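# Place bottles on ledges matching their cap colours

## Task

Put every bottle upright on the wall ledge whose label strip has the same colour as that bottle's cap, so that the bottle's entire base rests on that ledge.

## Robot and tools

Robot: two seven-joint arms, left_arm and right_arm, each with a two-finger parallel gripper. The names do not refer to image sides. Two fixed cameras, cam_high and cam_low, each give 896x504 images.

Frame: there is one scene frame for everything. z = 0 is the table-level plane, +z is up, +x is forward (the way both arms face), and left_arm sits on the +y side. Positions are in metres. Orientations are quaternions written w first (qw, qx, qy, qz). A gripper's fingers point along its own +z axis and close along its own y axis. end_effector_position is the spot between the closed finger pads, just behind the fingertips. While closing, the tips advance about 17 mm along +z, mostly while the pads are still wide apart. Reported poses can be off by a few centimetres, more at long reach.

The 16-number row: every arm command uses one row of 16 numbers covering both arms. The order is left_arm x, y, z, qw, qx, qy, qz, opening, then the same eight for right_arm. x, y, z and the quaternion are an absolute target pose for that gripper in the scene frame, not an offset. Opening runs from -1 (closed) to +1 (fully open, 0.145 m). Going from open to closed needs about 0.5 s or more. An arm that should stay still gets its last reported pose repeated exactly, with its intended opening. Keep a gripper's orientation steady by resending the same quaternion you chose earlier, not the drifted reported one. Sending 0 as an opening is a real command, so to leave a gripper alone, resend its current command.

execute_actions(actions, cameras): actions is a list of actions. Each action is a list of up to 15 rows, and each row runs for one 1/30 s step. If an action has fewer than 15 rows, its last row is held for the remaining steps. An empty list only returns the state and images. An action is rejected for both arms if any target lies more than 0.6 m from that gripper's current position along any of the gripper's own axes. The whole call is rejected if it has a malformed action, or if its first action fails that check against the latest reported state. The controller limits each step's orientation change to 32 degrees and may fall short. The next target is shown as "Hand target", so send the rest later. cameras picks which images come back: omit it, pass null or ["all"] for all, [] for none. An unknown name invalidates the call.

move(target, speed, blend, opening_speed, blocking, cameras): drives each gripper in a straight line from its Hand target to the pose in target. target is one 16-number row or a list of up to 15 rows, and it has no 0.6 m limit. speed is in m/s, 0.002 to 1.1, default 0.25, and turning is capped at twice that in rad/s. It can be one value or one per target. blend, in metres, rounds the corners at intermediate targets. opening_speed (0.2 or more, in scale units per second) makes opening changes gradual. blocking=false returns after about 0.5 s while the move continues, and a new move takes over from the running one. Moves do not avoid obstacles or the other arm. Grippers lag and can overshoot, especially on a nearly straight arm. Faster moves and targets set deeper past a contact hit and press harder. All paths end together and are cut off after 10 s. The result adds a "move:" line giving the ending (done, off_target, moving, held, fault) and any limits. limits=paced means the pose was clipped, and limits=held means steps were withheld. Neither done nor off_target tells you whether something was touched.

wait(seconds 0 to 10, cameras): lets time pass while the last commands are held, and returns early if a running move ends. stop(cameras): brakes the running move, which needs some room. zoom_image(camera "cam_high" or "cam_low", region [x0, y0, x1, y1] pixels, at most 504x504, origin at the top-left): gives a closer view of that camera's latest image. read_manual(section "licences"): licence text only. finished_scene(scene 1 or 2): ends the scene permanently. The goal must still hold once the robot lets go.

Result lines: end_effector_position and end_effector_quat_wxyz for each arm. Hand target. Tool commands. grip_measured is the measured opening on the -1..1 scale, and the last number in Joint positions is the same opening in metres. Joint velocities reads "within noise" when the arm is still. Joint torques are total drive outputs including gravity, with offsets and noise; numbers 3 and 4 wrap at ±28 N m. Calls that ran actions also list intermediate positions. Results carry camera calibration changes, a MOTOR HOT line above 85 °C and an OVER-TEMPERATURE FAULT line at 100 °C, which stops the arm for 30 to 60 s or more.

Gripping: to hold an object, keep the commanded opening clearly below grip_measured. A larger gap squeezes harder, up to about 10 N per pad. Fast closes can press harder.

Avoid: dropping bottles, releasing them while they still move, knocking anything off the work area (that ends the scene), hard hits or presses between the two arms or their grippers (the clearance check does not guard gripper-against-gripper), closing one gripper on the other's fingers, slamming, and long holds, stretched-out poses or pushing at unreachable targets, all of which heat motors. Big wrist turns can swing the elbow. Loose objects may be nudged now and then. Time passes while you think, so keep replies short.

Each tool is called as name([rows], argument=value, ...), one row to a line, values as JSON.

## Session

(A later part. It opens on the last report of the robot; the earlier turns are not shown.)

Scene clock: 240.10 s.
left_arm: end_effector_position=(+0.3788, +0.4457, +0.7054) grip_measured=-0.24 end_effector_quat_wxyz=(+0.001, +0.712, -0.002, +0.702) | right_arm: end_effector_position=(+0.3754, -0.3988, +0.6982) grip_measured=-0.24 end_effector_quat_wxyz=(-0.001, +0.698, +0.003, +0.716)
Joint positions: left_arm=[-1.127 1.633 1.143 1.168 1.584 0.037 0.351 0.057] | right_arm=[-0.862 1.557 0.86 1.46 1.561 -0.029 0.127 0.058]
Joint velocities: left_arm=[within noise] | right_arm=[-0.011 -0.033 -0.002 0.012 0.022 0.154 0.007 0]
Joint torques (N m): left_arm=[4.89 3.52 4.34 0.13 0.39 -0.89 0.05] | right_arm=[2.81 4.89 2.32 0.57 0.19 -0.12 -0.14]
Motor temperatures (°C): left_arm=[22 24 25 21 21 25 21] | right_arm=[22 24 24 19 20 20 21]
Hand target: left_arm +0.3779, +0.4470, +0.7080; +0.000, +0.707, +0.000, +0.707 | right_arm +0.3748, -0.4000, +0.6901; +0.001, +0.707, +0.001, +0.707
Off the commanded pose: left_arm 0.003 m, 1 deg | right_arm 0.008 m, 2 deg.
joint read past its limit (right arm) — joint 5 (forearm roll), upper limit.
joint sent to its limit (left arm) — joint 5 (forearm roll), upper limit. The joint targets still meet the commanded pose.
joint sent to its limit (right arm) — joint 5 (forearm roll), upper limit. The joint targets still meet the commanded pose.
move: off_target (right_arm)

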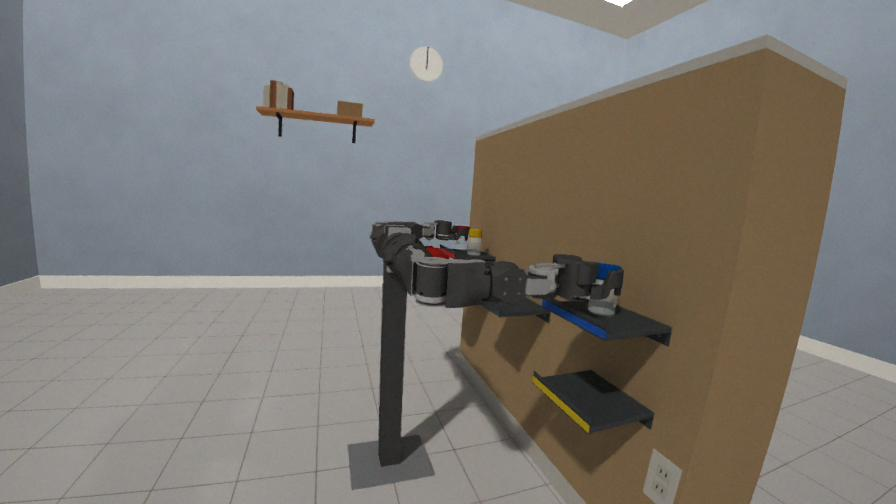

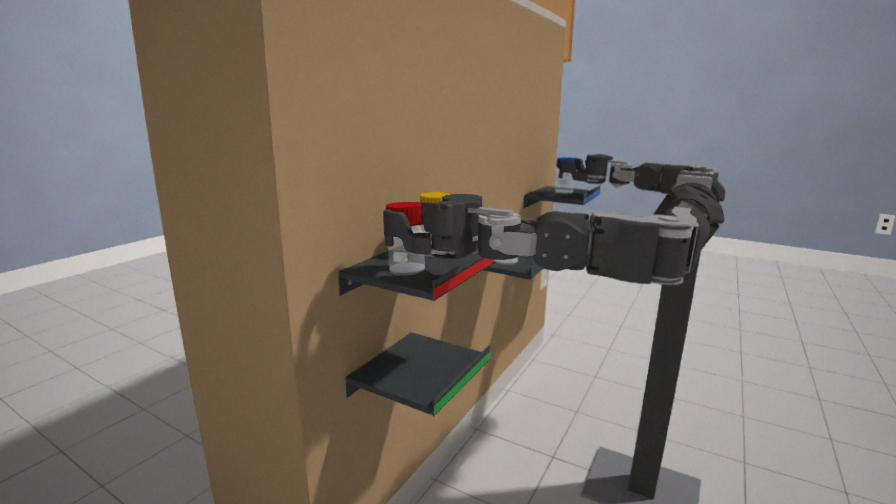

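move([
  [0.378,0.447,0.701,0,0.7071,0,0.7071,-0.6, 0.375,-0.399,0.698,0,0.7071,0,0.7071,-0.6],
  [0.378,0.447,0.697,0,0.7071,0,0.7071,-0.6, 0.375,-0.399,0.698,0,0.7071,0,0.7071,0.1],
], speed=0.03, opening_speed=0.5)

zoom_image(camera="cam_low", region=[330, 150, 580, 320])

Scene clock: 252.10 s.
left_arm: end_effector_position=(+0.3788, +0.4458, +0.7016) grip_measured=-0.24 end_effector_quat_wxyz=(+0.001, +0.701, -0.002, +0.713) | right_arm: end_effector_position=(+0.3754, -0.3981, +0.6982) grip_measured=+0.10 end_effector_quat_wxyz=(-0.001, +0.706, +0.002, +0.708)
Joint positions: left_arm=[-1.36 1.628 1.354 1.169 1.588 -0.018 0.351 0.057] | right_arm=[-0.843 1.556 0.86 1.464 1.559 0.014 0.122 0.083]
Joint velocities: within noise
Joint torques (N m): left_arm=[3.65 1.62 3.25 0.36 0.27 -0.31 0.03] | right_arm=[3.89 5.13 5.03 0.57 0.12 -0.29 -0.1]
Motor temperatures (°C): left_arm=[22 23 26 21 21 25 21] | right_arm=[22 24 24 19 20 20 21]
Hand target: left_arm +0.3780, +0.4470, +0.6971; +0.000, +0.707, +0.000, +0.707 | right_arm +0.3750, -0.3990, +0.6980; +0.000, +0.707, +0.000, +0.707
Off the commanded pose: left_arm 0.005 m, 1 deg | right_arm 0.001 m, 0 deg.
joint read past its limit (left arm) — joint 5 (forearm roll), upper limit.
joint sent to its limit (left arm) — joint 5 (forearm roll), upper limit. The joint targets still meet the commanded pose.
move: off_target (left_arm)

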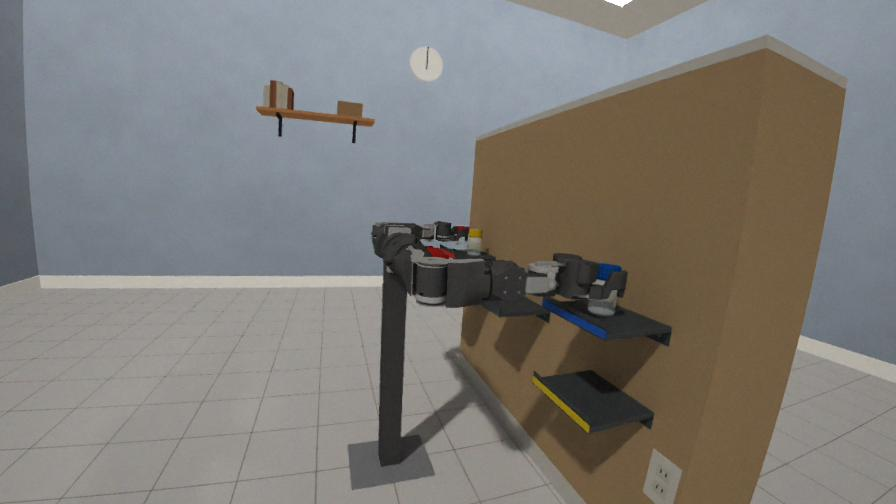

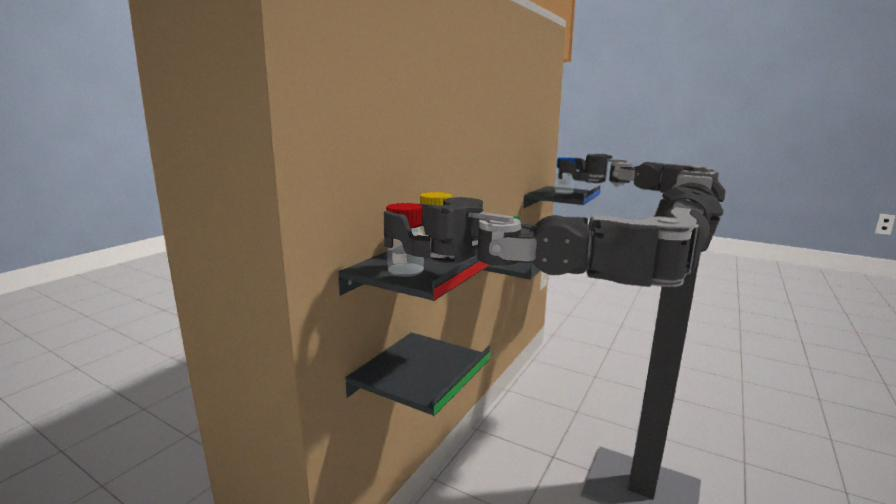

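Scaled by 2.016 from the camera's 896x504 image, which has a finer 1280x720 frame.

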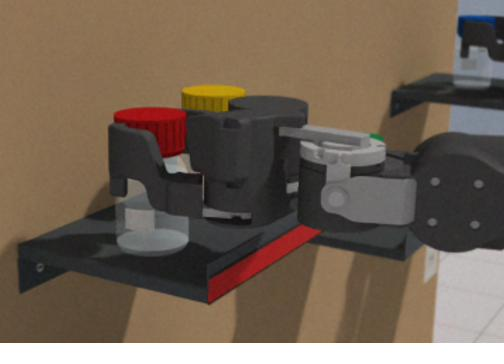

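move([
  [0.378,0.447,0.7,0,0.7071,0,0.7071,0.05, 0.375,-0.399,0.702,0,0.7071,0,0.7071,0.2],
  [0.370,0.447,0.706,0,0.7071,0,0.7071,0.05, 0.25,-0.399,0.72,0,0.7071,0,0.7071,0.2],
], speed=[0.03,0.1], opening_speed=0.5)

zoom_image(camera="cam_low", region=[330, 150, 620, 320])

zoom_image(camera="cam_high", region=[420, 210, 690, 360])

Scene clock: 265.43 s.
left_arm: end_effector_position=(+0.3708, +0.4459, +0.7058) grip_measured=+0.05 end_effector_quat_wxyz=(+0.002, +0.707, -0.002, +0.708) | right_arm: end_effector_position=(+0.2499, -0.4002, +0.7196) grip_measured=+0.20 end_effector_quat_wxyz=(+0.002, +0.706, -0.002, +0.708)
Joint positions: left_arm=[-1.316 1.591 1.354 1.205 1.563 0.035 0.351 0.079] | right_arm=[-0.901 0.985 1.396 1.855 1.317 0.47 0.324 0.09]
Joint velocities: within noise
Joint torques (N m): left_arm=[5.37 1.99 3.62 0.59 0.27 -0.48 0.01] | right_arm=[0.22 5.31 4.64 1.31 0.33 -0.28 0.16]
Motor temperatures (°C): left_arm=[22 22 26 21 21 24 21] | right_arm=[22 24 24 19 20 20 21]
Hand target: left_arm +0.3700, +0.4470, +0.7060; +0.000, +0.707, +0.000, +0.707 | right_arm +0.2500, -0.3990, +0.7201; +0.000, +0.707, +0.000, +0.707
Off the commanded pose: left_arm 0.001 m, 0 deg | right_arm 0.001 m, 0 deg.
move: done

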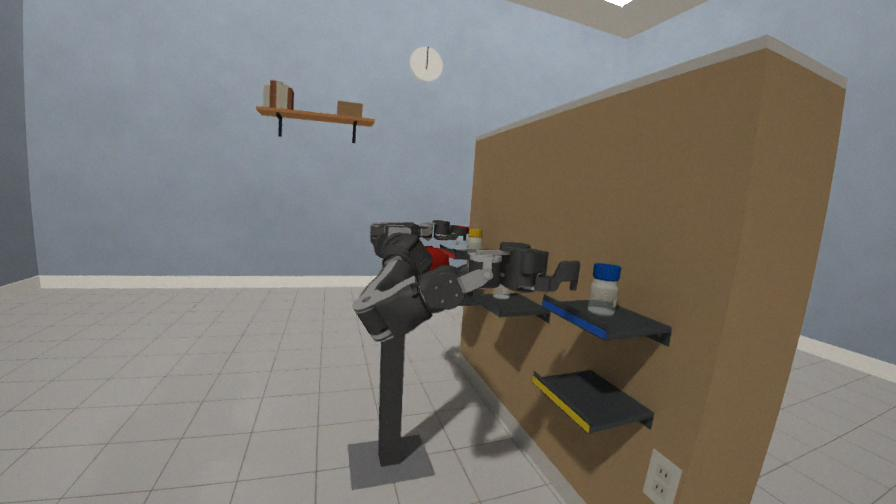

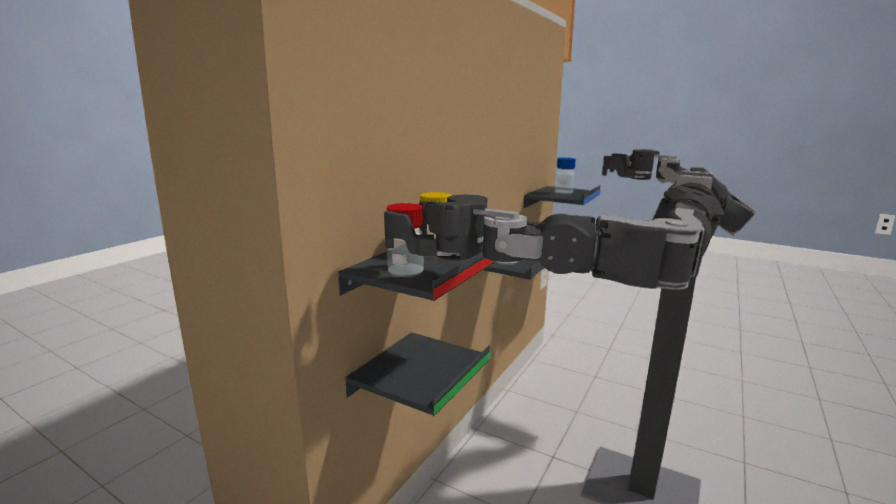

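Scaled by 1.738 from the camera's 896x504 image, which has a finer 1280x720 frame.

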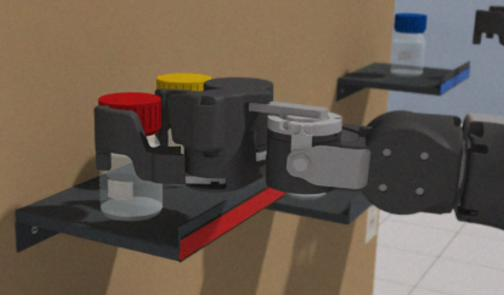

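Scaled by 1.867 from the camera's 896x504 image, which has a finer 1280x720 frame.

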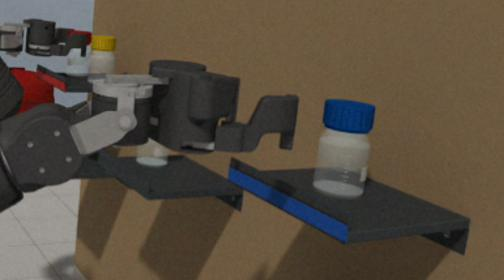

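move([
  [0.25,0.445,0.725,0,0.7071,0,0.7071,0.05, 0.25,-0.399,0.72,0,0.7071,0,0.7071,0.2],
  [0.27,0.20,0.70,0,0.7071,0,0.7071,0.3, 0.25,-0.399,0.72,0,0.7071,0,0.7071,0.2],
  [0.305,0.037,0.635,0,0.7071,0,0.7071,0.3, 0.25,-0.399,0.72,0,0.7071,0,0.7071,0.2],
], speed=[0.1,0.2,0.2])

zoom_image(camera="cam_low", region=[330, 150, 620, 320])

zoom_image(camera="cam_high", region=[430, 210, 590, 340])

Scene clock: 285.13 s.
left_arm: end_effector_position=(+0.2992, +0.0464, +0.6380) grip_measured=+0.30 end_effector_quat_wxyz=(+0.281, +0.704, -0.296, +0.581) | right_arm: end_effector_position=(+0.2499, -0.4002, +0.7196) grip_measured=+0.20 end_effector_quat_wxyz=(+0.002, +0.706, -0.002, +0.708)
Joint positions: left_arm=[-1.407 2.011 1.204 2.209 1.584 -0.064 -0.217 0.098] | right_arm=[-0.901 0.985 1.396 1.855 1.317 0.47 0.324 0.09]
Joint velocities: within noise
Joint torques (N m): left_arm=[5.39 0.73 3.23 0.32 0.09 -0.52 0.27] | right_arm=[0.2 5.45 4.63 1.35 0.35 -0.27 0.17]
Motor temperatures (°C): left_arm=[22 22 26 21 21 24 21] | right_arm=[21 24 24 19 20 20 21]
Hand target: left_arm +0.2990, +0.0461, +0.6373; +0.282, +0.705, -0.297, +0.579 | right_arm +0.2500, -0.3990, +0.7201; +0.000, +0.707, +0.000, +0.707
Off the commanded pose: left_arm 0.011 m, 49 deg; orientation clipped | right_arm 0.001 m, 0 deg.
joint read past its limit (left arm) — joint 2 (shoulder roll), upper limit.
joint sent to its limit (left arm) — joint 1 (shoulder pitch), lower limit; joint 2 (shoulder roll), upper limit; joint 5 (forearm roll), upper limit. The joint targets are off in position and orientation.
move: off_target (left_arm); target 2's new opening was sent with left_arm's hand 0.002 m and 18 deg from that target; limits=paced

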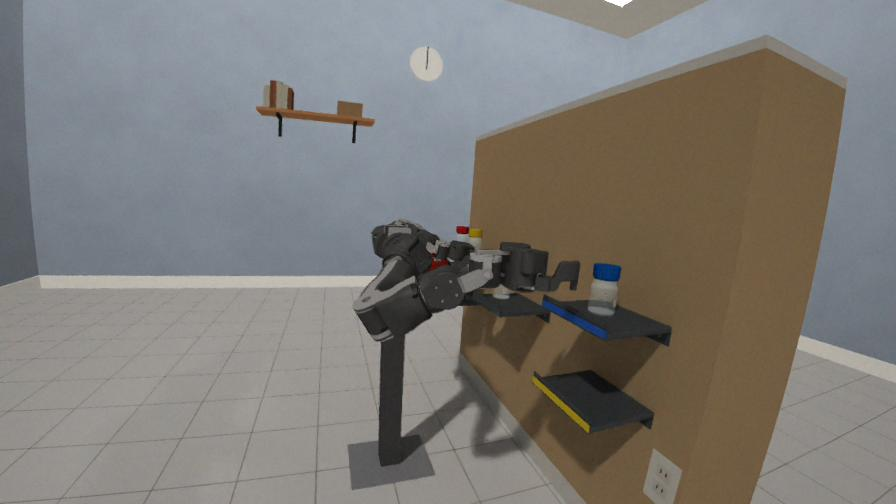

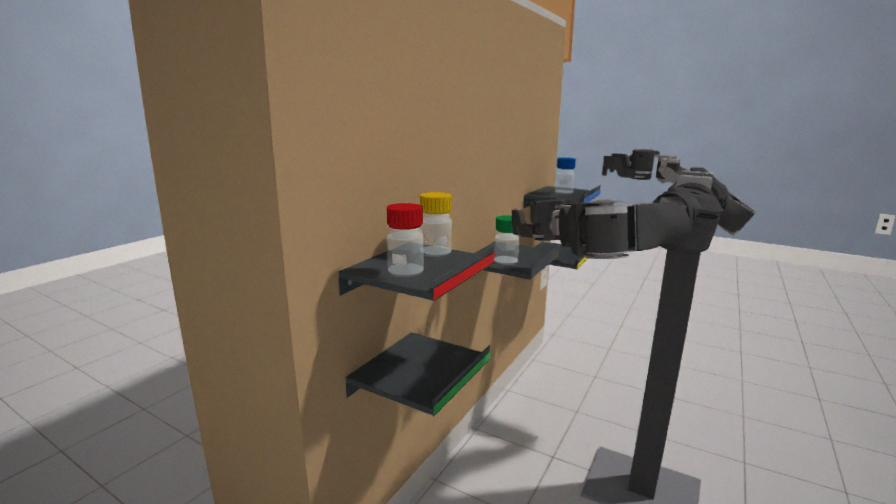

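Scaled by 1.738 from the camera's 896x504 image, which has a finer 1280x720 frame.

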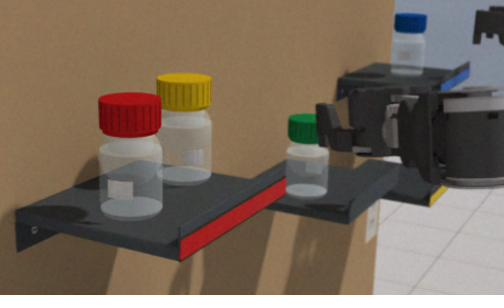

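Scaled by 3.150 from the camera's 896x504 image, which has a finer 1280x720 frame.

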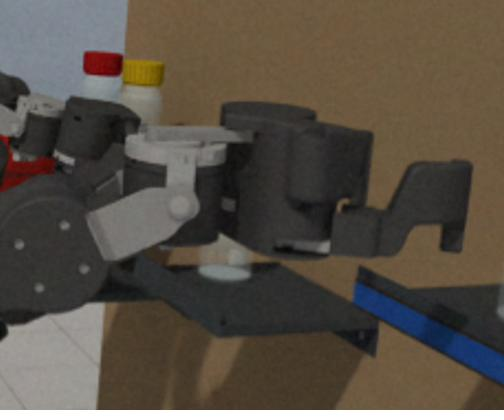

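move([
  [0.25,0.17,0.60,0,0.7071,0,0.7071,0.3, 0.25,-0.399,0.72,0,0.7071,0,0.7071,0.2],
  [0.25,0.20,0.42,-0.2706,0.6533,0.2706,0.6533,0.3, 0.25,-0.399,0.72,0,0.7071,0,0.7071,0.2],
  [0.34,0.20,0.40,0,0.7071,0,0.7071,0.3, 0.25,-0.399,0.72,0,0.7071,0,0.7071,0.2],
], speed=0.25)

Scene clock: 308.13 s.
left_arm: end_effector_position=(+0.3111, +0.2182, +0.4364) grip_measured=+0.30 end_effector_quat_wxyz=(+0.095, +0.888, -0.203, +0.402) | right_arm: end_effector_position=(+0.2499, -0.4002, +0.7196) grip_measured=+0.20 end_effector_quat_wxyz=(+0.002, +0.706, -0.002, +0.708)
Joint positions: left_arm=[-1.407 2.011 0.528 1.75 1.584 -0.179 -0.11 0.098] | right_arm=[-0.901 0.985 1.396 1.855 1.317 0.47 0.324 0.09]
Joint velocities: within noise
Joint torques (N m): left_arm=[5.63 1.15 2.52 0.47 0.13 -0.55 0.26] | right_arm=[0.28 5.5 4.57 1.33 0.33 -0.28 0.17]
Motor temperatures (°C): left_arm=[22 22 26 21 21 24 21] | right_arm=[21 24 24 19 20 20 21]
Hand target: left_arm +0.3108, +0.2175, +0.4362; +0.098, +0.888, -0.203, +0.401 | right_arm +0.2500, -0.3990, +0.7201; +0.000, +0.707, +0.000, +0.707
Off the commanded pose: left_arm 0.050 m, 49 deg; orientation clipped | right_arm 0.001 m, 0 deg.
joint sent to its limit (left arm) — joint 1 (shoulder pitch), lower limit; joint 2 (shoulder roll), upper limit; joint 5 (forearm roll), upper limit. The joint targets are off in position and orientation.
move: off_target (left_arm); limits=paced

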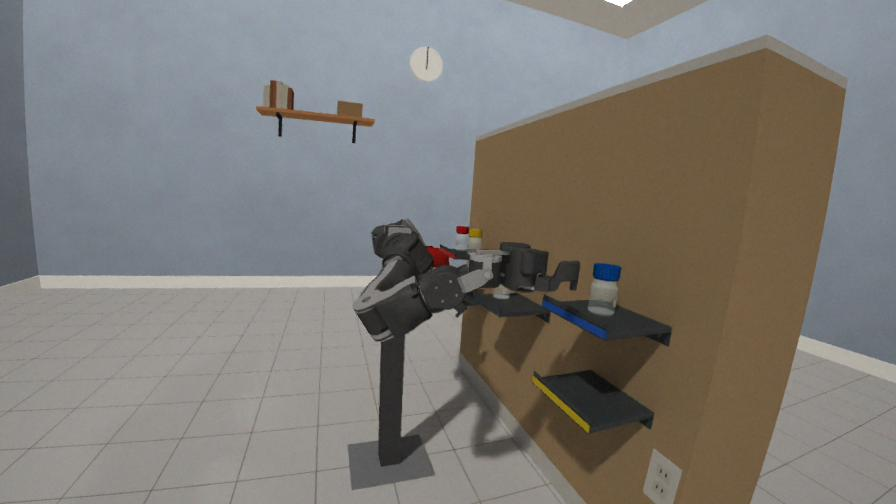

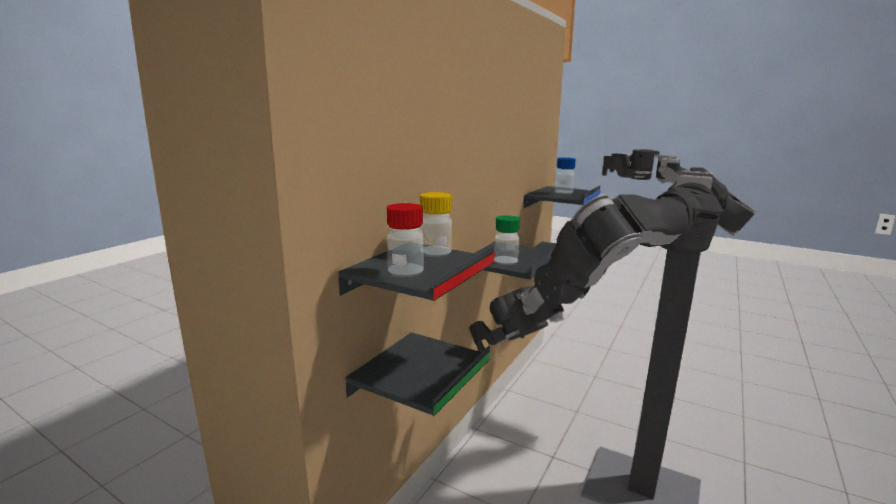

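move([
  [0.24,0.22,0.55,0.1,0.80,-0.2,0.55,0.3, 0.25,-0.399,0.72,0,0.7071,0,0.7071,0.2],
  [0.22,0.30,0.68,0,0.7071,0,0.7071,0.3, 0.25,-0.399,0.72,0,0.7071,0,0.7071,0.2],
  [0.205,0.44,0.74,0,0.7071,0,0.7071,0.3, 0.25,-0.399,0.72,0,0.7071,0,0.7071,0.2],
  [0.205,0.40,0.65,0,0.7071,0,0.7071,0.3, 0.25,-0.399,0.72,0,0.7071,0,0.7071,0.2],
  [0.22,0.35,0.53,0,0.7071,0,0.7071,0.3, 0.25,-0.399,0.72,0,0.7071,0,0.7071,0.2],
], speed=0.25)

Scene clock: 327.77 s.
left_arm: end_effector_position=(+0.2203, +0.3485, +0.5307) grip_measured=+0.30 end_effector_quat_wxyz=(+0.003, +0.707, -0.002, +0.707) | right_arm: end_effector_position=(+0.2499, -0.4002, +0.7196) grip_measured=+0.20 end_effector_quat_wxyz=(+0.002, +0.706, -0.002, +0.708)
Joint positions: left_arm=[-0.647 0.363 0.795 1.846 0.682 -0.009 0.583 0.098] | right_arm=[-0.901 0.985 1.396 1.855 1.317 0.47 0.324 0.09]
Joint velocities: within noise
Joint torques (N m): left_arm=[-0.01 4.05 2 3.67 0.35 -0.56 0.02] | right_arm=[0.12 5.47 4.62 1.35 0.33 -0.27 0.16]
Motor temperatures (°C): left_arm=[22 22 26 21 21 24 21] | right_arm=[21 25 24 19 20 20 21]
Hand target: left_arm +0.2200, +0.3501, +0.5301; +0.000, +0.707, +0.000, +0.707 | right_arm +0.2500, -0.3990, +0.7201; +0.000, +0.707, +0.000, +0.707
Off the commanded pose: left_arm 0.002 m, 0 deg | right_arm 0.001 m, 0 deg.
move: done

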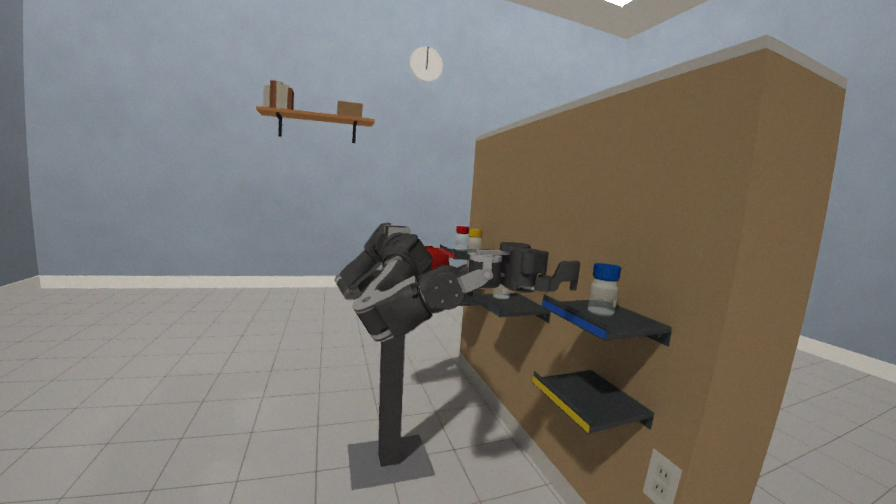

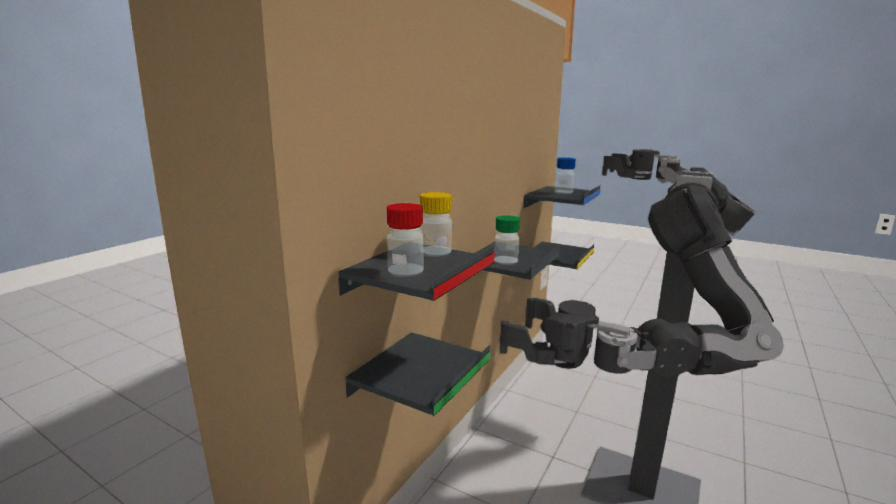

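move([
  [0.25,0.20,0.54,0.0616,0.7044,-0.0616,0.7044,0.2, 0.25,-0.399,0.72,0,0.7071,0,0.7071,0.2],
  [0.285,0.068,0.61,0.1228,0.6964,-0.1228,0.6964,0.2, 0.25,-0.399,0.72,0,0.7071,0,0.7071,0.2],
], speed=0.2)

zoom_image(camera="cam_low", region=[440, 160, 640, 300])

zoom_image(camera="cam_high", region=[430, 210, 590, 340])

Scene clock: 338.53 s.
left_arm: end_effector_position=(+0.2842, +0.0669, +0.6120) grip_measured=+0.20 end_effector_quat_wxyz=(+0.125, +0.693, -0.125, +0.699) | right_arm: end_effector_position=(+0.2499, -0.4002, +0.7196) grip_measured=+0.20 end_effector_quat_wxyz=(+0.002, +0.706, -0.002, +0.708)
Joint positions: left_arm=[-0.16 0.064 -0.231 2.393 0.031 0.643 0.099 0.09] | right_arm=[-0.901 0.985 1.396 1.855 1.317 0.47 0.324 0.09]
Joint velocities: within noise
Joint torques (N m): left_arm=[2.47 -0.75 -0.28 3.93 0.11 -0.52 -0.03] | right_arm=[0.38 5.31 4.67 1.36 0.35 -0.28 0.16]
Motor temperatures (°C): left_arm=[22 22 25 21 21 24 21] | right_arm=[21 25 25 19 20 20 21]
Hand target: left_arm +0.2850, +0.0680, +0.6099; +0.123, +0.697, -0.123, +0.696 | right_arm +0.2500, -0.3990, +0.7201; +0.000, +0.707, +0.000, +0.707
Off the commanded pose: left_arm 0.002 m, 1 deg | right_arm 0.001 m, 0 deg.
move: done

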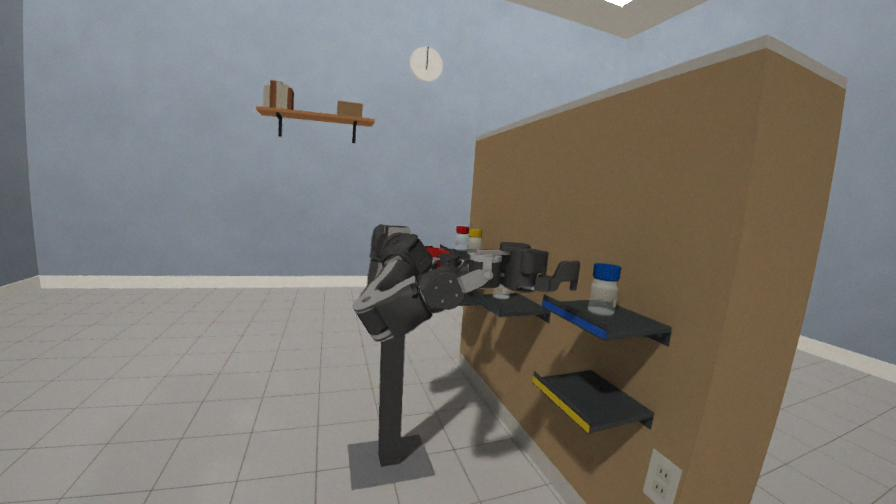

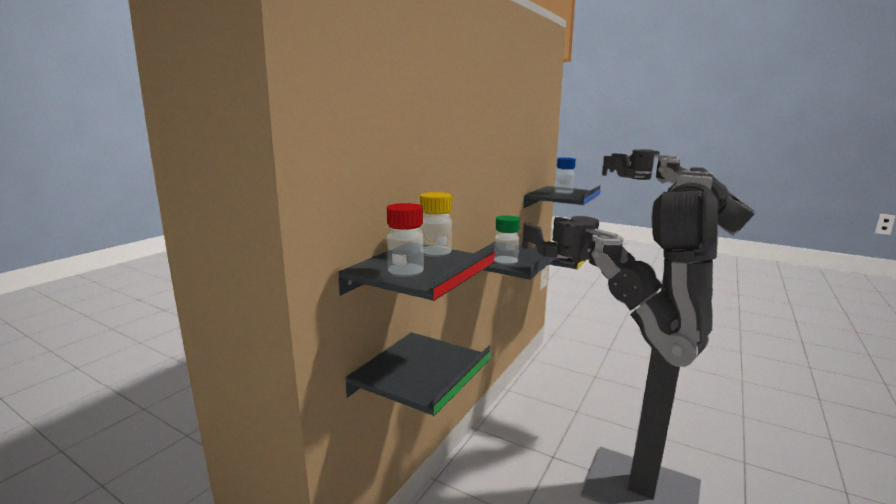

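Scaled by 2.520 from the camera's 896x504 image, which has a finer 1280x720 frame.

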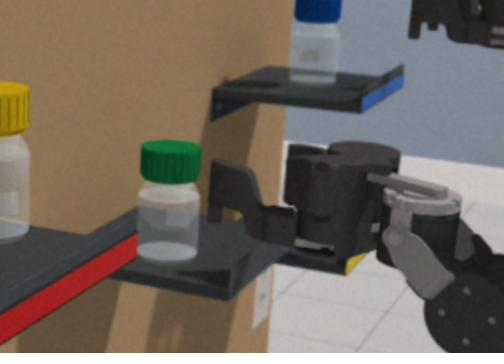

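Scaled by 3.150 from the camera's 896x504 image, which has a finer 1280x720 frame.

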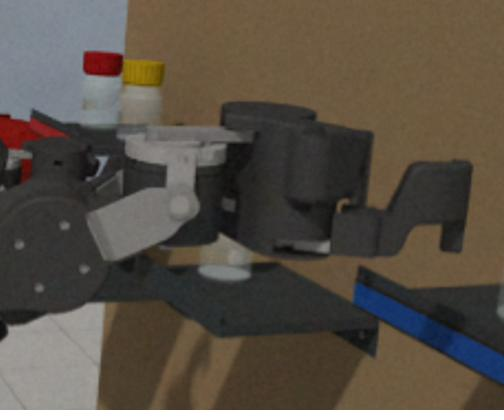

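move([
  [0.33,0.054,0.605,0.1228,0.6964,-0.1228,0.6964,0.2, 0.205,-0.44,0.73,0,0.7071,0,0.7071,0.2],
  [0.374,0.039,0.603,0.1228,0.6964,-0.1228,0.6964,0.2, 0.205,-0.40,0.65,0,0.7071,0,0.7071,0.2],
  [0.374,0.039,0.603,0.1228,0.6964,-0.1228,0.6964,-0.6, 0.21,-0.36,0.55,0,0.7071,0,0.7071,0.2],
], speed=0.12, opening_speed=0.8)

zoom_image(camera="cam_low", region=[440, 160, 640, 300])

zoom_image(camera="cam_high", region=[430, 210, 590, 340])

Scene clock: 354.20 s.
left_arm: end_effector_position=(+0.3734, +0.0391, +0.6049) grip_measured=-0.27 end_effector_quat_wxyz=(+0.123, +0.694, -0.124, +0.698) | right_arm: end_effector_position=(+0.2100, -0.3597, +0.5500) grip_measured=+0.20 end_effector_quat_wxyz=(-0.001, +0.708, -0.001, +0.707)
Joint positions: left_arm=[0.218 -0.061 -0.25 1.944 -0.006 0.594 0.097 0.055] | right_arm=[-0.729 0.413 0.873 1.88 0.781 0.022 0.579 0.09]
Joint velocities: within noise
Joint torques (N m): left_arm=[5.79 -1.75 -0.5 3.79 0.16 -0.66 0.03] | right_arm=[-0.46 4.18 2.81 2.96 0.38 -0.47 0.02]
Motor temperatures (°C): left_arm=[22 22 24 22 21 24 21] | right_arm=[21 25 24 19 20 20 21]
Hand target: left_arm +0.3740, +0.0390, +0.6029; +0.123, +0.696, -0.123, +0.696 | right_arm +0.2100, -0.3599, +0.5500; +0.000, +0.707, +0.000, +0.707
Off the commanded pose: left_arm 0.002 m, 0 deg | right_arm 0.000 m, 0 deg.
move: done

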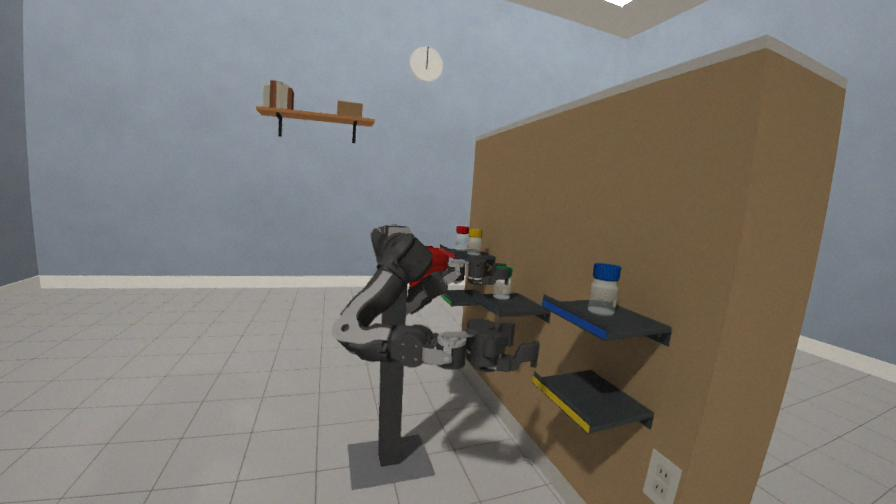

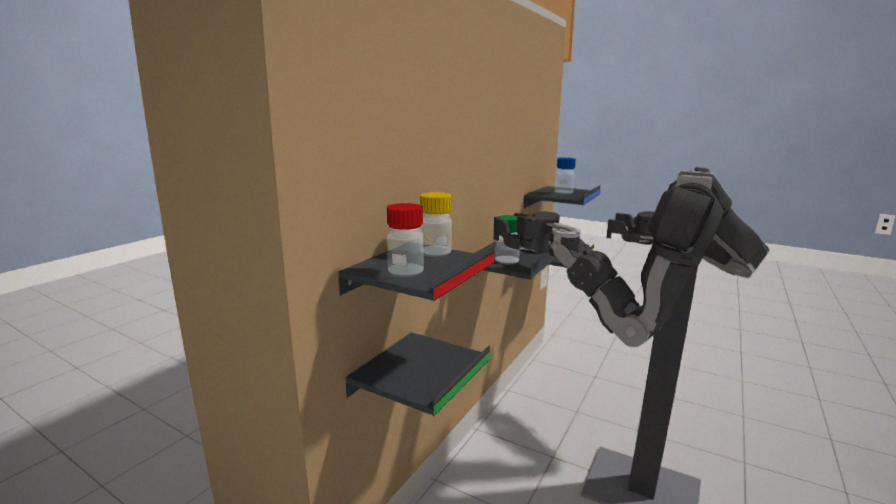

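Scaled by 2.520 from the camera's 896x504 image, which has a finer 1280x720 frame.

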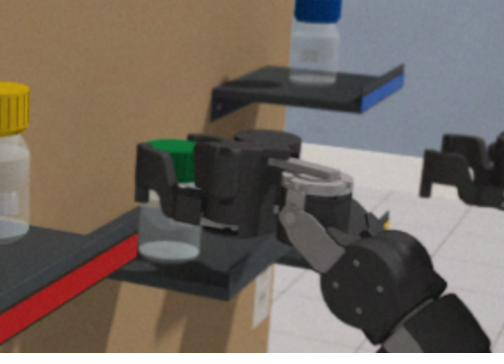

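Scaled by 3.150 from the camera's 896x504 image, which has a finer 1280x720 frame.

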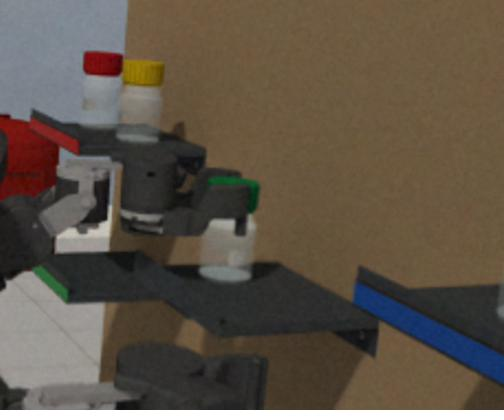

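move([
  [0.374,0.039,0.645,0.1228,0.6964,-0.1228,0.6964,-0.6, 0.21,-0.36,0.55,0,0.7071,0,0.7071,0.2],
  [0.365,0.21,0.635,0,0.7071,0,0.7071,-0.6, 0.21,-0.36,0.55,0,0.7071,0,0.7071,0.2],
  [0.365,0.225,0.54,0,0.7071,0,0.7071,-0.6, 0.21,-0.36,0.55,0,0.7071,0,0.7071,0.2],
  [0.378,0.39,0.537,0,0.7071,0,0.7071,-0.6, 0.21,-0.36,0.55,0,0.7071,0,0.7071,0.2],
], speed=0.15, blend=[0.01,0.02,0.01,0])

zoom_image(camera="cam_low", region=[330, 260, 580, 420])

Scene clock: 378.80 s.
left_arm: end_effector_position=(+0.3773, +0.3914, +0.5358) grip_measured=-0.27 end_effector_quat_wxyz=(-0.003, +0.711, +0.001, +0.703) | right_arm: end_effector_position=(+0.2100, -0.3597, +0.5500) grip_measured=+0.20 end_effector_quat_wxyz=(-0.001, +0.708, -0.001, +0.707)
Joint positions: left_arm=[0.184 0.578 0.469 1.225 0.401 0.111 0.571 0.055] | right_arm=[-0.729 0.413 0.873 1.88 0.781 0.021 0.579 0.09]
Joint velocities: within noise
Joint torques (N m): left_arm=[6.66 5.68 1.07 4.6 0.56 -0.81 0.22] | right_arm=[-0.51 4.26 2.86 3.02 0.39 -0.47 0.03]
Motor temperatures (°C): left_arm=[23 22 24 22 21 25 21] | right_arm=[21 24 24 19 20 20 21]
Hand target: left_arm +0.3780, +0.3900, +0.5370; +0.000, +0.707, +0.000, +0.707 | right_arm +0.2100, -0.3599, +0.5501; +0.000, +0.707, +0.000, +0.707
Off the commanded pose: left_arm 0.002 m, 1 deg | right_arm 0.000 m, 0 deg.
move: done

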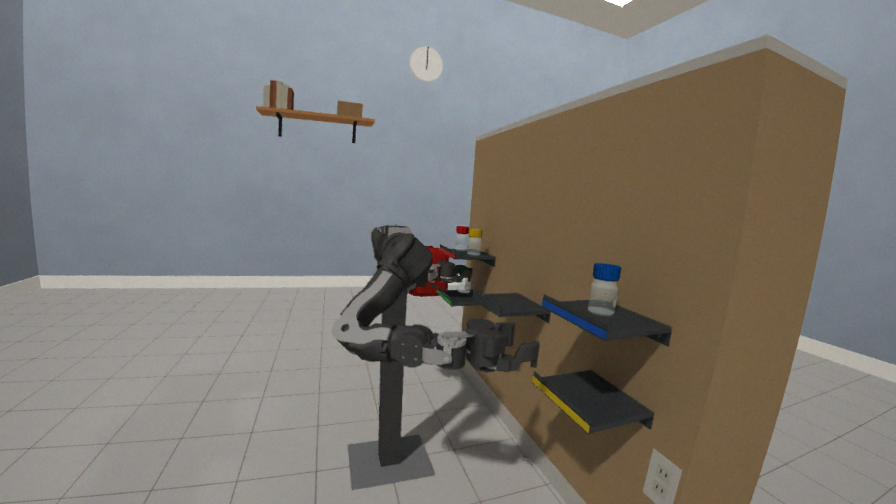

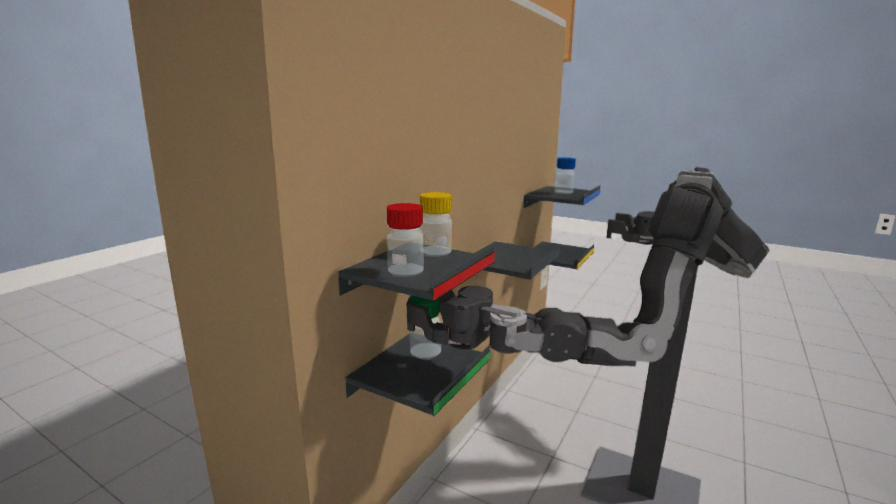

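Scaled by 2.016 from the camera's 896x504 image, which has a finer 1280x720 frame.

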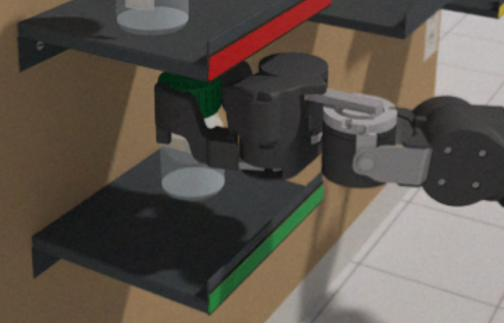

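move([
  [0.378,0.39,0.517,0,0.7071,0,0.7071,-0.6, 0.21,-0.36,0.55,0,0.7071,0,0.7071,0.2],
  [0.378,0.39,0.503,0,0.7071,0,0.7071,-0.6, 0.21,-0.36,0.55,0,0.7071,0,0.7071,0.2],
], speed=[0.08,0.03])

zoom_image(camera="cam_low", region=[330, 260, 580, 420])

Scene clock: 387.83 s.
left_arm: end_effector_position=(+0.3791, +0.3912, +0.5147) grip_measured=-0.27 end_effector_quat_wxyz=(-0.003, +0.694, -0.002, +0.720) | right_arm: end_effector_position=(+0.2100, -0.3597, +0.5500) grip_measured=+0.20 end_effector_quat_wxyz=(-0.001, +0.708, -0.001, +0.707)
Joint positions: left_arm=[0.196 0.565 0.426 1.098 0.423 -0.062 0.588 0.055] | right_arm=[-0.729 0.413 0.873 1.88 0.781 0.021 0.579 0.09]
Joint velocities: within noise
Joint torques (N m): left_arm=[3.94 5.66 -0.21 2.8 0.13 -0.09 0.04] | right_arm=[-0.41 4.15 3 2.89 0.37 -0.46 0.07]
Motor temperatures (°C): left_arm=[23 23 23 22 21 25 21] | right_arm=[21 24 24 19 20 20 21]
Hand target: left_arm +0.3777, +0.3900, +0.5031; +0.000, +0.707, +0.000, +0.707 | right_arm +0.2100, -0.3599, +0.5501; +0.000, +0.707, +0.000, +0.707
Off the commanded pose: left_arm 0.012 m, 2 deg | right_arm 0.000 m, 0 deg.
move: off_target (left_arm)

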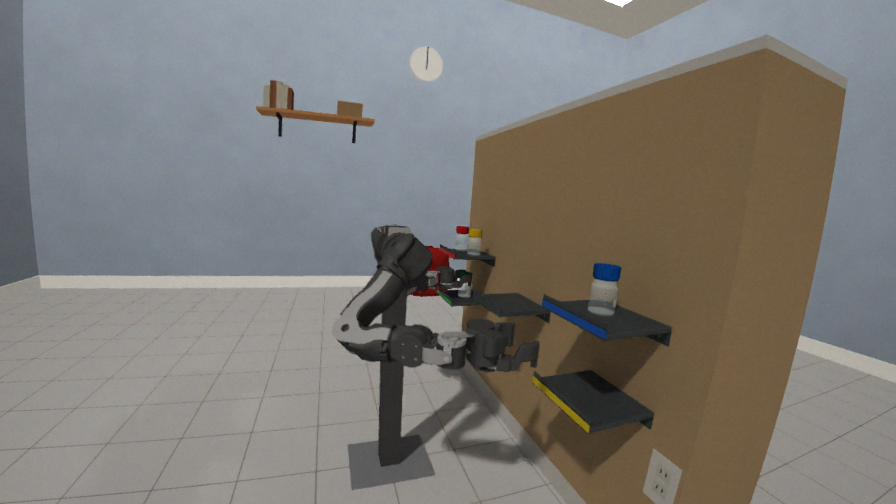

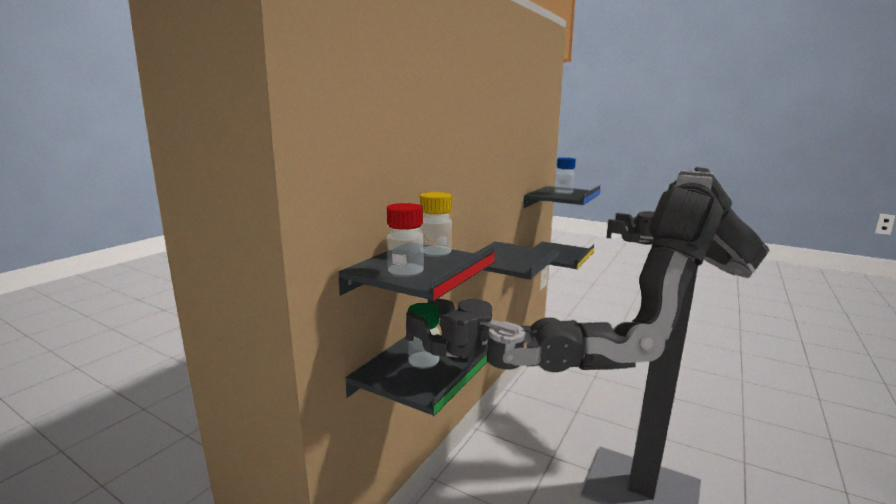

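Scaled by 2.016 from the camera's 896x504 image, which has a finer 1280x720 frame.

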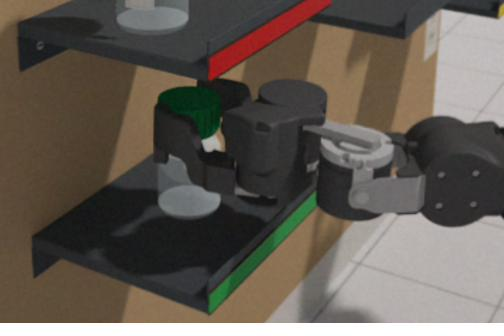

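move([
  [0.378,0.39,0.511,0,0.7071,0,0.7071,-0.6, 0.21,-0.36,0.55,0,0.7071,0,0.7071,0.2],
  [0.378,0.39,0.511,0,0.7071,0,0.7071,0.1, 0.21,-0.36,0.55,0,0.7071,0,0.7071,0.2],
  [0.37,0.39,0.52,0,0.7071,0,0.7071,0.1, 0.21,-0.36,0.55,0,0.7071,0,0.7071,0.2],
  [0.23,0.39,0.54,0,0.7071,0,0.7071,0.1, 0.21,-0.36,0.55,0,0.7071,0,0.7071,0.2],
], speed=[0.03,0.03,0.06,0.12], opening_speed=0.5)

zoom_image(camera="cam_low", region=[330, 180, 580, 420])

zoom_image(camera="cam_high", region=[430, 210, 590, 340])

Scene clock: 408.30 s.
left_arm: end_effector_position=(+0.2297, +0.3919, +0.5397) grip_measured=+0.10 end_effector_quat_wxyz=(-0.003, +0.708, +0.003, +0.706) | right_arm: end_effector_position=(+0.2100, -0.3597, +0.5500) grip_measured=+0.20 end_effector_quat_wxyz=(-0.001, +0.708, -0.001, +0.707)
Joint positions: left_arm=[-0.522 0.462 0.888 1.675 0.682 0.068 0.695 0.083] | right_arm=[-0.729 0.413 0.873 1.88 0.781 0.021 0.579 0.09]
Joint velocities: within noise
Joint torques (N m): left_arm=[0.33 5.21 1.52 4.89 0.51 -0.53 0.21] | right_arm=[-0.46 4.15 2.82 2.91 0.4 -0.45 0.03]
Motor temperatures (°C): left_arm=[22 23 23 22 21 24 21] | right_arm=[21 24 24 20 20 20 21]
Hand target: left_arm +0.2300, +0.3900, +0.5399; +0.000, +0.707, +0.000, +0.707 | right_arm +0.2100, -0.3599, +0.5501; +0.000, +0.707, +0.000, +0.707
Off the commanded pose: left_arm 0.002 m, 0 deg | right_arm 0.000 m, 0 deg.
move: done; target 2's new opening was sent with left_arm's hand 0.005 m and 1 deg from that target

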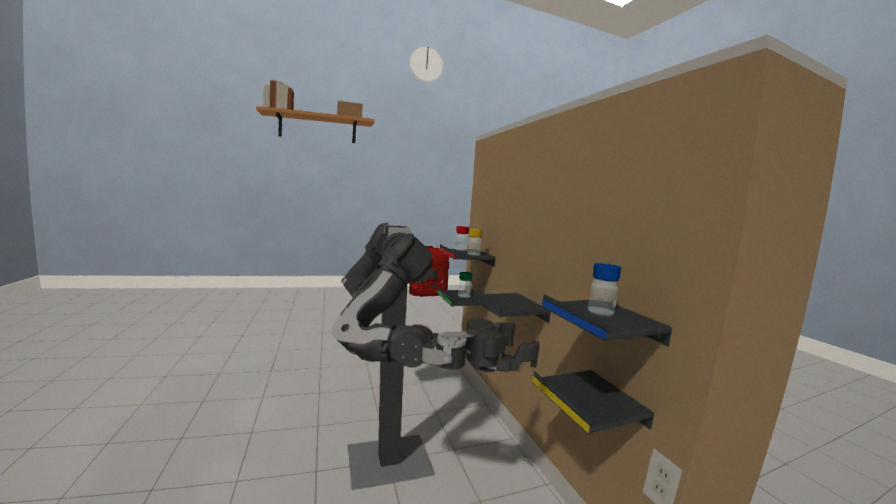

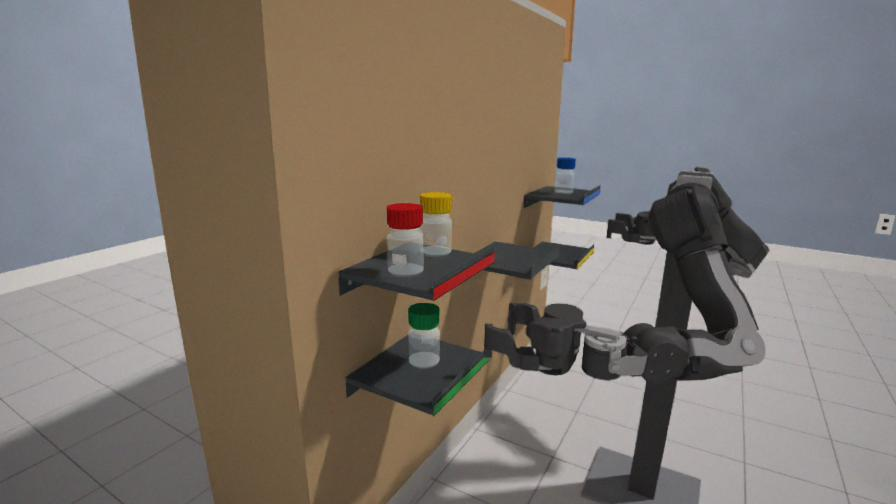

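Scaled by 2.016 from the camera's 896x504 image, which has a finer 1280x720 frame.

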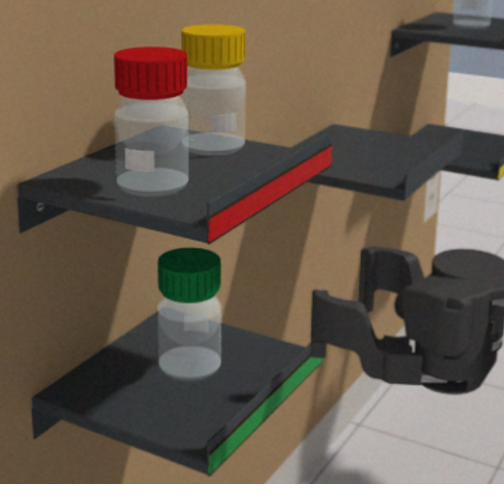

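Scaled by 3.150 from the camera's 896x504 image, which has a finer 1280x720 frame.

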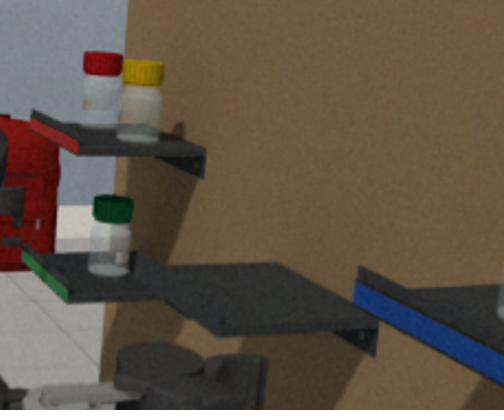

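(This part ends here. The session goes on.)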